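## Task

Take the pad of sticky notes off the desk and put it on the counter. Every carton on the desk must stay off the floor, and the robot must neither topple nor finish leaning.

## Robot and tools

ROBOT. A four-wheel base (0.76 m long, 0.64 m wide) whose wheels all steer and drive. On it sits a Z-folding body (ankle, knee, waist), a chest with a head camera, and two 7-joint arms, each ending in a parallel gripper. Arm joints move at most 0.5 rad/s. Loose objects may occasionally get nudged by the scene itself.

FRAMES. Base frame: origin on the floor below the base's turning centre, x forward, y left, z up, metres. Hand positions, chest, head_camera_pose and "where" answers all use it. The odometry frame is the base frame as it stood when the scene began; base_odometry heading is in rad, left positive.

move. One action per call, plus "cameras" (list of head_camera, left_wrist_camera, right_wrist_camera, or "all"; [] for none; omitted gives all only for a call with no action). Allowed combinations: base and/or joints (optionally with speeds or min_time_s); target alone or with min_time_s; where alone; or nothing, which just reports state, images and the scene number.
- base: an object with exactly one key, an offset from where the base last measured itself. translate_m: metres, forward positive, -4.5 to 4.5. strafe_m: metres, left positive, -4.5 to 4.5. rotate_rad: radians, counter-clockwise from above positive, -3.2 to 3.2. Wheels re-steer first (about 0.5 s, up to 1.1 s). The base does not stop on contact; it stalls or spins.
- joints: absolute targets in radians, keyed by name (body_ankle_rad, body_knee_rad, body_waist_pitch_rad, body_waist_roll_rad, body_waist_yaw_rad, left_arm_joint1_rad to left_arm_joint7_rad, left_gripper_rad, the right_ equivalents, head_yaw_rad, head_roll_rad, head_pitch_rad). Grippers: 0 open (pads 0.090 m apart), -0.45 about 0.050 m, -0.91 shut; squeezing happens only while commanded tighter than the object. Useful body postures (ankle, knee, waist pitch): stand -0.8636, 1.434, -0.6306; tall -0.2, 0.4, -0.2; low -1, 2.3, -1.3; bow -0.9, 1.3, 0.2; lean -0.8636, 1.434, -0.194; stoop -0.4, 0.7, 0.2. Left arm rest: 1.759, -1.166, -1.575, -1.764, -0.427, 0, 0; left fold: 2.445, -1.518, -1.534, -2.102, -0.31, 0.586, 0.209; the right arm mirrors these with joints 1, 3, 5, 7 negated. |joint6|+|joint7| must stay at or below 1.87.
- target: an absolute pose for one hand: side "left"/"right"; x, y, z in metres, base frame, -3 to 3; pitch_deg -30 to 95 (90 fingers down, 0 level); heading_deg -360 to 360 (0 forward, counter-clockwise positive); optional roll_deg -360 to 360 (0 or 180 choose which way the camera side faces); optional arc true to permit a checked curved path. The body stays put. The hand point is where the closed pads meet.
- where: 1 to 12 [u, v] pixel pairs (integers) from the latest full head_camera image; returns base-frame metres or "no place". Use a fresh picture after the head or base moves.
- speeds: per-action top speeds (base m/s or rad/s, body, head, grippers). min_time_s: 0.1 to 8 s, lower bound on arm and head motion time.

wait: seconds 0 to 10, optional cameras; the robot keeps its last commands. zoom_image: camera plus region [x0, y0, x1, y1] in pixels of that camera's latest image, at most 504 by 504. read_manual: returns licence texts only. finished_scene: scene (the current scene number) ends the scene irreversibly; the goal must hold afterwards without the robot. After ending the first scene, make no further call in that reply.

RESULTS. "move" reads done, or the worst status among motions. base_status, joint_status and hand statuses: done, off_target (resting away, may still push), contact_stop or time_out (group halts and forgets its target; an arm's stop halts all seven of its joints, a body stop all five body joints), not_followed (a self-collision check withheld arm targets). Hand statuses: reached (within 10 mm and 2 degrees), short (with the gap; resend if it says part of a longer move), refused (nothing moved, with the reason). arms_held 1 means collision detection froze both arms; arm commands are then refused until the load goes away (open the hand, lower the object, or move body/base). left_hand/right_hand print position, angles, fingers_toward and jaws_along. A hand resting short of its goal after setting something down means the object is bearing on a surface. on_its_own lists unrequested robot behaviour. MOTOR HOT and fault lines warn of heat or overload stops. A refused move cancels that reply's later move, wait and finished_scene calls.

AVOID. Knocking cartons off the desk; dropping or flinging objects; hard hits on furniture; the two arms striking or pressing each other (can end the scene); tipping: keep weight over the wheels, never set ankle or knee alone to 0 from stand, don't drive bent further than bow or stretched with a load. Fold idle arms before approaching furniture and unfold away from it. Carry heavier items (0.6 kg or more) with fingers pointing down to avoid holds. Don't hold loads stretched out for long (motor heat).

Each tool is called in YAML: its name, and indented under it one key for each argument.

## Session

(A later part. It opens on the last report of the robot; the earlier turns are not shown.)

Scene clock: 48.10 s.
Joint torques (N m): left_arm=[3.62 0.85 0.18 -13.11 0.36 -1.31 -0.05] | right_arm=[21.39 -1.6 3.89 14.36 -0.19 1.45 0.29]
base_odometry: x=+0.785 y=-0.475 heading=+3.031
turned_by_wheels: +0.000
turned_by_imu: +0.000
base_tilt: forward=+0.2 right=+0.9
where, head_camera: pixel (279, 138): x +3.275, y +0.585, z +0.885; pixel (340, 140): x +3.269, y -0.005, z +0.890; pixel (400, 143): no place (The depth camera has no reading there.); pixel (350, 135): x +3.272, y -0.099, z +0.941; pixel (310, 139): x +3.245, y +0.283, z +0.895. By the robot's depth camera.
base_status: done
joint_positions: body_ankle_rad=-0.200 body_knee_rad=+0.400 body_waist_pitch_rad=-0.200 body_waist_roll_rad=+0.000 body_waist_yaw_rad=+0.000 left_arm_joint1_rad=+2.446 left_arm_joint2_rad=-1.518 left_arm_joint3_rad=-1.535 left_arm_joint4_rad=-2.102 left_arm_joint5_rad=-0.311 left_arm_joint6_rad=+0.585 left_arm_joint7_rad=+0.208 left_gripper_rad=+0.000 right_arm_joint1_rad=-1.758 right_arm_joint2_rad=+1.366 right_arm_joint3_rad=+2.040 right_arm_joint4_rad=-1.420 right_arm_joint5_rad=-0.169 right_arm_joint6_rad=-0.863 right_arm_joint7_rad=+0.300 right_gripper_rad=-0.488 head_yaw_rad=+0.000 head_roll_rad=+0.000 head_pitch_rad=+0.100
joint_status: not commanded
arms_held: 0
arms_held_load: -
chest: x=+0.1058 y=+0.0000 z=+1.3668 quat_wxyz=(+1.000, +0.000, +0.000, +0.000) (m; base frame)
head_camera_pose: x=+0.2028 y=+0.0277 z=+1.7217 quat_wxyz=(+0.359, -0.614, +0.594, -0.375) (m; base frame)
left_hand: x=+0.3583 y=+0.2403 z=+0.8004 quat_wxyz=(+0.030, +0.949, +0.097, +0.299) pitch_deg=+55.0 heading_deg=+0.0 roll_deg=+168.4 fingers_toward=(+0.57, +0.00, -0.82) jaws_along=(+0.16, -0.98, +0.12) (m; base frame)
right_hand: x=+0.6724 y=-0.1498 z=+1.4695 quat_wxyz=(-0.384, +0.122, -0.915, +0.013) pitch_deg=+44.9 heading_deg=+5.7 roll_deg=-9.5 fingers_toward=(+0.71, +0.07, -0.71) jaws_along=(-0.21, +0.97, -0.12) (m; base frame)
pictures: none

move:
  base: {"translate_m": 2.6}
  speeds: {"translate_m":0.9}

move:
  joints: {"body_ankle_rad":-0.4,"body_knee_rad":0.7,"body_waist_pitch_rad":0.2,"head_pitch_rad":0}
  speeds: {"body_knee_rad":0.4}
  cameras: ["head_camera","right_wrist_camera"]

move:
  where:
    - [336,200]
    - [336,260]
    - [336,300]
    - [336,340]
    - [336,370]
    - [336,390]
    - [390,330]
    - [390,300]
    - [250,300]

Scene clock: 56.10 s.
Joint torques (N m): left_arm=[4.29 0.72 0 -13.14 0.39 -1.29 0.02] | right_arm=[21.46 -1.32 3.81 14.31 -0.11 1.59 0.28]
move: done
base_odometry: x=-1.801 y=-0.201 heading=+3.038
turned_by_wheels: +0.006
turned_by_imu: +0.002
base_tilt: forward=+0.3 right=+0.9
base_status: done
joint_positions: body_ankle_rad=-0.200 body_knee_rad=+0.400 body_waist_pitch_rad=-0.200 body_waist_roll_rad=+0.000 body_waist_yaw_rad=+0.000 left_arm_joint1_rad=+2.444 left_arm_joint2_rad=-1.518 left_arm_joint3_rad=-1.534 left_arm_joint4_rad=-2.102 left_arm_joint5_rad=-0.311 left_arm_joint6_rad=+0.585 left_arm_joint7_rad=+0.208 left_gripper_rad=+0.000 right_arm_joint1_rad=-1.757 right_arm_joint2_rad=+1.366 right_arm_joint3_rad=+2.040 right_arm_joint4_rad=-1.419 right_arm_joint5_rad=-0.169 right_arm_joint6_rad=-0.863 right_arm_joint7_rad=+0.300 right_gripper_rad=-0.488 head_yaw_rad=+0.000 head_roll_rad=+0.000 head_pitch_rad=+0.100
joint_status: not commanded
arms_held: 0
arms_held_load: -
chest: x=+0.1062 y=+0.0000 z=+1.3667 quat_wxyz=(+1.000, +0.000, +0.000, +0.000) (m; base frame)
head_camera_pose: x=+0.2034 y=+0.0277 z=+1.7216 quat_wxyz=(+0.359, -0.614, +0.594, -0.375) (m; base frame)
left_hand: x=+0.3593 y=+0.2400 z=+0.8007 quat_wxyz=(+0.031, +0.949, +0.096, +0.300) pitch_deg=+54.9 heading_deg=+0.0 roll_deg=+168.4 fingers_toward=(+0.57, +0.00, -0.82) jaws_along=(+0.16, -0.98, +0.12) (m; base frame)
right_hand: x=+0.6729 y=-0.1501 z=+1.4695 quat_wxyz=(-0.384, +0.122, -0.915, +0.013) pitch_deg=+44.9 heading_deg=+5.7 roll_deg=-9.5 fingers_toward=(+0.71, +0.07, -0.71) jaws_along=(-0.21, +0.97, -0.12) (m; base frame)
pictures: none

Scene clock: 58.43 s.
Joint torques (N m): left_arm=[16.79 1.02 0.53 -8 0.44 -0.11 0.22] | right_arm=[31.59 -0.58 6.17 12.08 0.21 0.62 -0.03]
move: done
base_odometry: x=-1.801 y=-0.201 heading=+3.037
turned_by_wheels: +0.000
turned_by_imu: +0.000
base_tilt: forward=+0.3 right=+0.8
base_status: not commanded
joint_positions: body_ankle_rad=-0.400 body_knee_rad=+0.700 body_waist_pitch_rad=+0.200 body_waist_roll_rad=+0.000 body_waist_yaw_rad=+0.000 left_arm_joint1_rad=+2.444 left_arm_joint2_rad=-1.518 left_arm_joint3_rad=-1.534 left_arm_joint4_rad=-2.102 left_arm_joint5_rad=-0.311 left_arm_joint6_rad=+0.585 left_arm_joint7_rad=+0.208 left_gripper_rad=+0.000 right_arm_joint1_rad=-1.759 right_arm_joint2_rad=+1.366 right_arm_joint3_rad=+2.039 right_arm_joint4_rad=-1.419 right_arm_joint5_rad=-0.169 right_arm_joint6_rad=-0.863 right_arm_joint7_rad=+0.300 right_gripper_rad=-0.488 head_yaw_rad=+0.000 head_roll_rad=+0.000 head_pitch_rad=+0.000
joint_status: all done
arms_held: 0
arms_held_load: -
chest: x=+0.2936 y=+0.0000 z=+1.2801 quat_wxyz=(+0.969, +0.000, +0.247, +0.000) (m; base frame)
head_camera_pose: x=+0.5449 y=+0.0277 z=+1.5588 quat_wxyz=(+0.234, -0.677, +0.653, -0.246) (m; base frame)
left_hand: x=+0.2442 y=+0.2400 z=+0.6620 quat_wxyz=(+0.006, +0.993, +0.101, +0.055) pitch_deg=+83.6 heading_deg=-0.2 roll_deg=+168.2 fingers_toward=(+0.11, +0.00, -0.99) jaws_along=(+0.20, -0.98, +0.02) (m; base frame)
right_hand: x=+0.8400 y=-0.1503 z=+1.0979 quat_wxyz=(-0.145, +0.121, -0.982, -0.018) pitch_deg=+73.2 heading_deg=+14.0 roll_deg=-0.1 fingers_toward=(+0.28, +0.07, -0.96) jaws_along=(-0.24, +0.97, +0.00) (m; base frame)
pictures: head_camera, right_wrist_camera
camera_calibration:
head_camera: T_world_to_cam=[[0.0252796, -0.99932, 0.0268602, -0.0280191], [-0.769634, -0.0366026, -0.637435, 1.41405], [0.637984, -0.00455846, -0.770036, 0.852801], [0, 0, 0, 1]] pos_world=[0.544939, 0.0276455, 1.55881]
right_wrist_camera: T_world_to_cam=[[0.258345, -0.965893, 0.0175492, -0.386395], [-0.936693, -0.246008, 0.24917, 0.482738], [-0.236355, -0.0808101, -0.968301, 1.3877], [0, 0, 0, 1]] pos_world=[0.879991, -0.142319, 1.23021]

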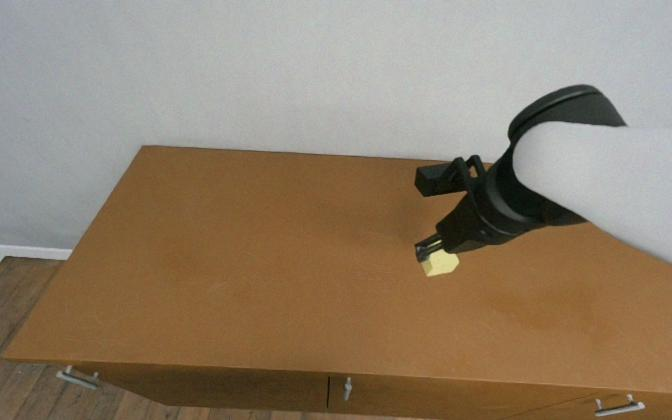

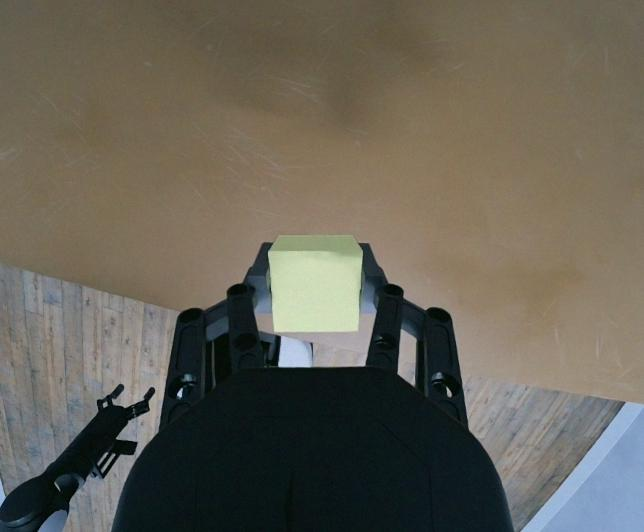

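Scene clock: 58.43 s.
Joint torques (N m): left_arm=[16.79 1.02 0.53 -8 0.44 -0.11 0.22] | right_arm=[31.59 -0.58 6.17 12.08 0.21 0.62 -0.03]
base_odometry: x=-1.801 y=-0.201 heading=+3.037
turned_by_wheels: +0.000
turned_by_imu: +0.000
base_tilt: forward=+0.3 right=+0.8
where, head_camera: pixel (336, 200): x +1.107, y +0.023, z +0.920; pixel (336, 260): x +0.924, y +0.019, z +0.921; pixel (336, 300): x +0.830, y +0.017, z +0.917; pixel (336, 340): x +0.748, y +0.015, z +0.917; pixel (336, 370): x +0.695, y +0.013, z +0.914; pixel (336, 390): x +0.717, y +0.006, z +0.621; pixel (390, 330): x +0.771, y -0.092, z +0.917; pixel (390, 300): x +0.834, y -0.097, z +0.917; pixel (250, 300): x +0.823, y +0.195, z +0.918. By the robot's depth camera.
base_status: not commanded
joint_positions: body_ankle_rad=-0.400 body_knee_rad=+0.700 body_waist_pitch_rad=+0.200 body_waist_roll_rad=+0.000 body_waist_yaw_rad=+0.000 left_arm_joint1_rad=+2.444 left_arm_joint2_rad=-1.518 left_arm_joint3_rad=-1.534 left_arm_joint4_rad=-2.102 left_arm_joint5_rad=-0.311 left_arm_joint6_rad=+0.585 left_arm_joint7_rad=+0.208 left_gripper_rad=+0.000 right_arm_joint1_rad=-1.759 right_arm_joint2_rad=+1.366 right_arm_joint3_rad=+2.039 right_arm_joint4_rad=-1.419 right_arm_joint5_rad=-0.169 right_arm_joint6_rad=-0.863 right_arm_joint7_rad=+0.300 right_gripper_rad=-0.488 head_yaw_rad=+0.000 head_roll_rad=+0.000 head_pitch_rad=+0.000
joint_status: all done
arms_held: 0
arms_held_load: -
chest: x=+0.2936 y=+0.0000 z=+1.2801 quat_wxyz=(+0.969, +0.000, +0.247, +0.000) (m; base frame)
head_camera_pose: x=+0.5449 y=+0.0277 z=+1.5588 quat_wxyz=(+0.234, -0.677, +0.653, -0.246) (m; base frame)
left_hand: x=+0.2442 y=+0.2400 z=+0.6620 quat_wxyz=(+0.006, +0.993, +0.101, +0.055) pitch_deg=+83.6 heading_deg=-0.2 roll_deg=+168.2 fingers_toward=(+0.11, +0.00, -0.99) jaws_along=(+0.20, -0.98, +0.02) (m; base frame)
right_hand: x=+0.8400 y=-0.1503 z=+1.0979 quat_wxyz=(-0.145, +0.121, -0.982, -0.018) pitch_deg=+73.2 heading_deg=+14.0 roll_deg=-0.1 fingers_toward=(+0.28, +0.07, -0.96) jaws_along=(-0.24, +0.97, +0.00) (m; base frame)
pictures: none

move:
  target: {"side":"right","x":0.842,"y":-0.15,"z":0.96,"pitch_deg":78,"heading_deg":14,"roll_deg":0}

move:
  target: {"side":"right","x":0.842,"y":-0.15,"z":0.9405,"pitch_deg":78,"heading_deg":14,"roll_deg":0}
  min_time_s: 1

move:
  joints: {"right_gripper_rad":0}
  speeds: {"right_gripper_rad":0.6}

move:
  target: {"side":"right","x":0.841,"y":-0.15,"z":1.06,"pitch_deg":75,"heading_deg":14,"roll_deg":0}
  cameras: ["head_camera","right_wrist_camera"]

Scene clock: 61.00 s.
Joint torques (N m): left_arm=[16.53 1.09 0.52 -8.08 0.37 -0.11 0.25] | right_arm=[32.67 -0.04 5.81 10.44 -0.53 0.51 -0.34]
move: done
base_odometry: x=-1.801 y=-0.201 heading=+3.037
turned_by_wheels: +0.000
turned_by_imu: +0.000
base_tilt: forward=+0.2 right=+0.9
base_status: not commanded
joint_positions: body_ankle_rad=-0.400 body_knee_rad=+0.700 body_waist_pitch_rad=+0.200 body_waist_roll_rad=+0.000 body_waist_yaw_rad=+0.000 left_arm_joint1_rad=+2.444 left_arm_joint2_rad=-1.518 left_arm_joint3_rad=-1.534 left_arm_joint4_rad=-2.102 left_arm_joint5_rad=-0.311 left_arm_joint6_rad=+0.585 left_arm_joint7_rad=+0.208 left_gripper_rad=+0.000 right_arm_joint1_rad=-2.066 right_arm_joint2_rad=+1.418 right_arm_joint3_rad=+2.015 right_arm_joint4_rad=-1.334 right_arm_joint5_rad=-0.251 right_arm_joint6_rad=-0.720 right_arm_joint7_rad=+0.257 right_gripper_rad=-0.488 head_yaw_rad=+0.000 head_roll_rad=+0.000 head_pitch_rad=+0.000
joint_status: not commanded
arms_held: 0
arms_held_load: -
chest: x=+0.2936 y=+0.0000 z=+1.2801 quat_wxyz=(+0.969, +0.000, +0.247, +0.000) (m; base frame)
head_camera_pose: x=+0.5449 y=+0.0277 z=+1.5588 quat_wxyz=(+0.234, -0.677, +0.653, -0.246) (m; base frame)
left_hand: x=+0.2442 y=+0.2400 z=+0.6620 quat_wxyz=(+0.006, +0.993, +0.101, +0.055) pitch_deg=+83.6 heading_deg=-0.2 roll_deg=+168.2 fingers_toward=(+0.11, +0.00, -0.99) jaws_along=(+0.20, -0.98, +0.02) (m; base frame)
right_hand: x=+0.8414 y=-0.1507 z=+0.9598 quat_wxyz=(-0.103, +0.120, -0.987, -0.013) pitch_deg=+78.1 heading_deg=+14.1 roll_deg=+0.2 fingers_toward=(+0.20, +0.05, -0.98) jaws_along=(-0.24, +0.97, +0.00) (m; base frame)
right_hand_status: reached (straight line, to end with the hand's camera side forward, planned for 1.0 s): 1 mm and 0.2 deg off.
pictures: none

Scene clock: 62.50 s.
Joint torques (N m): left_arm=[16.18 1 0.47 -8.1 0.37 -0.16 0.26] | right_arm=[32.72 -0.01 5.49 10.16 -0.6 0.58 -0.35]
move: done
base_odometry: x=-1.801 y=-0.201 heading=+3.037
turned_by_wheels: +0.000
turned_by_imu: +0.000
base_tilt: forward=+0.2 right=+0.9
base_status: not commanded
joint_positions: body_ankle_rad=-0.400 body_knee_rad=+0.700 body_waist_pitch_rad=+0.200 body_waist_roll_rad=+0.000 body_waist_yaw_rad=+0.000 left_arm_joint1_rad=+2.444 left_arm_joint2_rad=-1.518 left_arm_joint3_rad=-1.534 left_arm_joint4_rad=-2.102 left_arm_joint5_rad=-0.311 left_arm_joint6_rad=+0.585 left_arm_joint7_rad=+0.208 left_gripper_rad=+0.000 right_arm_joint1_rad=-2.107 right_arm_joint2_rad=+1.422 right_arm_joint3_rad=+2.012 right_arm_joint4_rad=-1.326 right_arm_joint5_rad=-0.266 right_arm_joint6_rad=-0.686 right_arm_joint7_rad=+0.251 right_gripper_rad=-0.488 head_yaw_rad=+0.000 head_roll_rad=+0.000 head_pitch_rad=+0.000
joint_status: not commanded
arms_held: 0
arms_held_load: -
chest: x=+0.2936 y=+0.0000 z=+1.2801 quat_wxyz=(+0.969, +0.000, +0.247, +0.000) (m; base frame)
head_camera_pose: x=+0.5449 y=+0.0277 z=+1.5588 quat_wxyz=(+0.234, -0.677, +0.653, -0.246) (m; base frame)
left_hand: x=+0.2442 y=+0.2400 z=+0.6620 quat_wxyz=(+0.006, +0.993, +0.101, +0.055) pitch_deg=+83.6 heading_deg=-0.2 roll_deg=+168.2 fingers_toward=(+0.11, +0.00, -0.99) jaws_along=(+0.20, -0.98, +0.02) (m; base frame)
right_hand: x=+0.8418 y=-0.1506 z=+0.9409 quat_wxyz=(-0.103, +0.120, -0.987, -0.013) pitch_deg=+78.0 heading_deg=+14.1 roll_deg=+0.2 fingers_toward=(+0.20, +0.05, -0.98) jaws_along=(-0.24, +0.97, +0.00) (m; base frame)
right_hand_status: reached (straight line, to end with the hand's camera side forward, planned for 1.0 s): 1 mm and 0.1 deg off.
pictures: none

Scene clock: 64.17 s.
Joint torques (N m): left_arm=[16.48 0.93 0.43 -8 0.43 -0.13 0.24] | right_arm=[33 -0.17 5.49 10.04 -0.48 0.52 -0.37]
move: done
base_odometry: x=-1.801 y=-0.201 heading=+3.037
turned_by_wheels: +0.000
turned_by_imu: +0.000
base_tilt: forward=+0.3 right=+0.8
base_status: not commanded
joint_positions: body_ankle_rad=-0.400 body_knee_rad=+0.700 body_waist_pitch_rad=+0.200 body_waist_roll_rad=+0.000 body_waist_yaw_rad=+0.000 left_arm_joint1_rad=+2.444 left_arm_joint2_rad=-1.518 left_arm_joint3_rad=-1.534 left_arm_joint4_rad=-2.102 left_arm_joint5_rad=-0.311 left_arm_joint6_rad=+0.585 left_arm_joint7_rad=+0.208 left_gripper_rad=+0.000 right_arm_joint1_rad=-2.107 right_arm_joint2_rad=+1.422 right_arm_joint3_rad=+2.012 right_arm_joint4_rad=-1.325 right_arm_joint5_rad=-0.266 right_arm_joint6_rad=-0.686 right_arm_joint7_rad=+0.251 right_gripper_rad=-0.001 head_yaw_rad=+0.000 head_roll_rad=+0.000 head_pitch_rad=+0.000
joint_status: all done
arms_held: 0
arms_held_load: -
chest: x=+0.2936 y=+0.0000 z=+1.2801 quat_wxyz=(+0.969, +0.000, +0.247, +0.000) (m; base frame)
head_camera_pose: x=+0.5449 y=+0.0277 z=+1.5588 quat_wxyz=(+0.234, -0.677, +0.653, -0.246) (m; base frame)
left_hand: x=+0.2442 y=+0.2400 z=+0.6620 quat_wxyz=(+0.006, +0.993, +0.101, +0.055) pitch_deg=+83.6 heading_deg=-0.2 roll_deg=+168.2 fingers_toward=(+0.11, +0.00, -0.99) jaws_along=(+0.20, -0.98, +0.02) (m; base frame)
right_hand: x=+0.8420 y=-0.1506 z=+0.9410 quat_wxyz=(-0.104, +0.120, -0.987, -0.013) pitch_deg=+78.0 heading_deg=+14.1 roll_deg=+0.2 fingers_toward=(+0.20, +0.05, -0.98) jaws_along=(-0.24, +0.97, +0.00) (m; base frame)
pictures: none

Scene clock: 65.53 s.
Joint torques (N m): left_arm=[16.32 0.92 0.51 -8.13 0.27 -0.14 0.25] | right_arm=[31.16 -2.42 5.85 10.87 0.42 0.11 0.19]
move: done
base_odometry: x=-1.801 y=-0.201 heading=+3.037
turned_by_wheels: +0.000
turned_by_imu: +0.000
base_tilt: forward=+0.2 right=+0.8
base_status: not commanded
joint_positions: body_ankle_rad=-0.400 body_knee_rad=+0.700 body_waist_pitch_rad=+0.200 body_waist_roll_rad=+0.000 body_waist_yaw_rad=+0.000 left_arm_joint1_rad=+2.444 left_arm_joint2_rad=-1.518 left_arm_joint3_rad=-1.534 left_arm_joint4_rad=-2.102 left_arm_joint5_rad=-0.311 left_arm_joint6_rad=+0.585 left_arm_joint7_rad=+0.208 left_gripper_rad=+0.000 right_arm_joint1_rad=-1.843 right_arm_joint2_rad=+1.381 right_arm_joint3_rad=+2.035 right_arm_joint4_rad=-1.401 right_arm_joint5_rad=-0.191 right_arm_joint6_rad=-0.827 right_arm_joint7_rad=+0.291 right_gripper_rad=+0.000 head_yaw_rad=+0.000 head_roll_rad=+0.000 head_pitch_rad=+0.000
joint_status: not commanded
arms_held: 0
arms_held_load: -
chest: x=+0.2936 y=+0.0000 z=+1.2801 quat_wxyz=(+0.969, +0.000, +0.247, +0.000) (m; base frame)
head_camera_pose: x=+0.5449 y=+0.0277 z=+1.5588 quat_wxyz=(+0.234, -0.677, +0.653, -0.246) (m; base frame)
left_hand: x=+0.2442 y=+0.2400 z=+0.6620 quat_wxyz=(+0.006, +0.993, +0.101, +0.055) pitch_deg=+83.6 heading_deg=-0.2 roll_deg=+168.2 fingers_toward=(+0.11, +0.00, -0.99) jaws_along=(+0.20, -0.98, +0.02) (m; base frame)
right_hand: x=+0.8408 y=-0.1495 z=+1.0591 quat_wxyz=(-0.129, +0.122, -0.984, -0.016) pitch_deg=+75.0 heading_deg=+13.9 roll_deg=-0.2 fingers_toward=(+0.25, +0.06, -0.97) jaws_along=(-0.24, +0.97, +0.00) (m; base frame)
right_hand_status: reached (straight line, to end with the hand's camera side forward, planned for 0.9 s): 1 mm and 0.1 deg off.
pictures: head_camera, right_wrist_camera
camera_calibration:
head_camera: T_world_to_cam=[[0.0252706, -0.99932, 0.0268663, -0.0280212], [-0.769455, -0.0366009, -0.637652, 1.41422], [0.638201, -0.00455861, -0.769856, 0.852467], [0, 0, 0, 1]] pos_world=[0.54484, 0.0276455, 1.55881]
right_wrist_camera: T_world_to_cam=[[0.259858, -0.965488, 0.0175156, -0.38631], [-0.928495, -0.244836, 0.279201, 0.454909], [-0.265277, -0.0888157, -0.960073, 1.36487], [0, 0, 0, 1]] pos_world=[0.884835, -0.140378, 1.19013]

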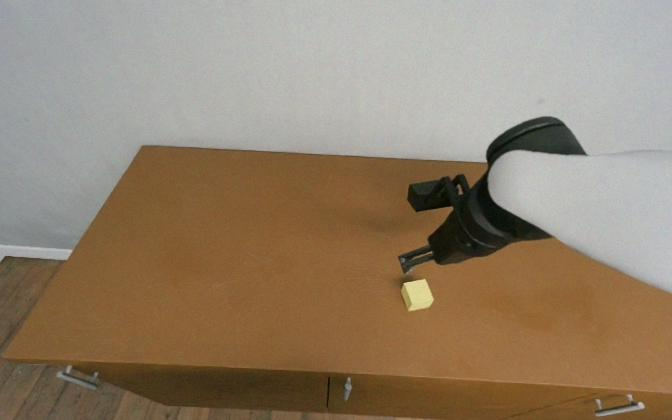

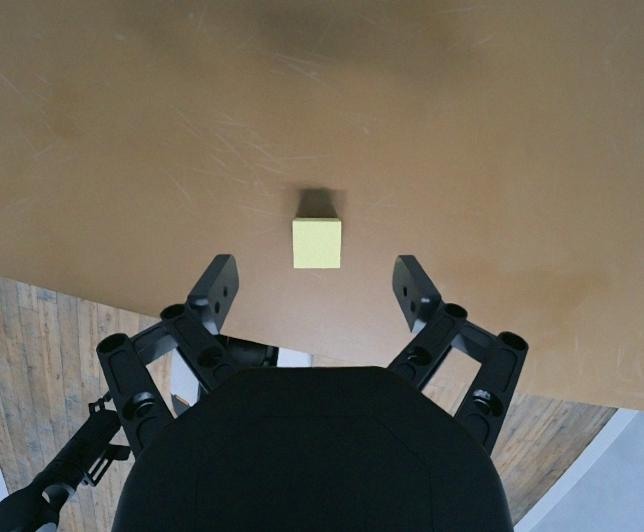

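finished_scene:
  scene: 3

The scene is finished: the task was done.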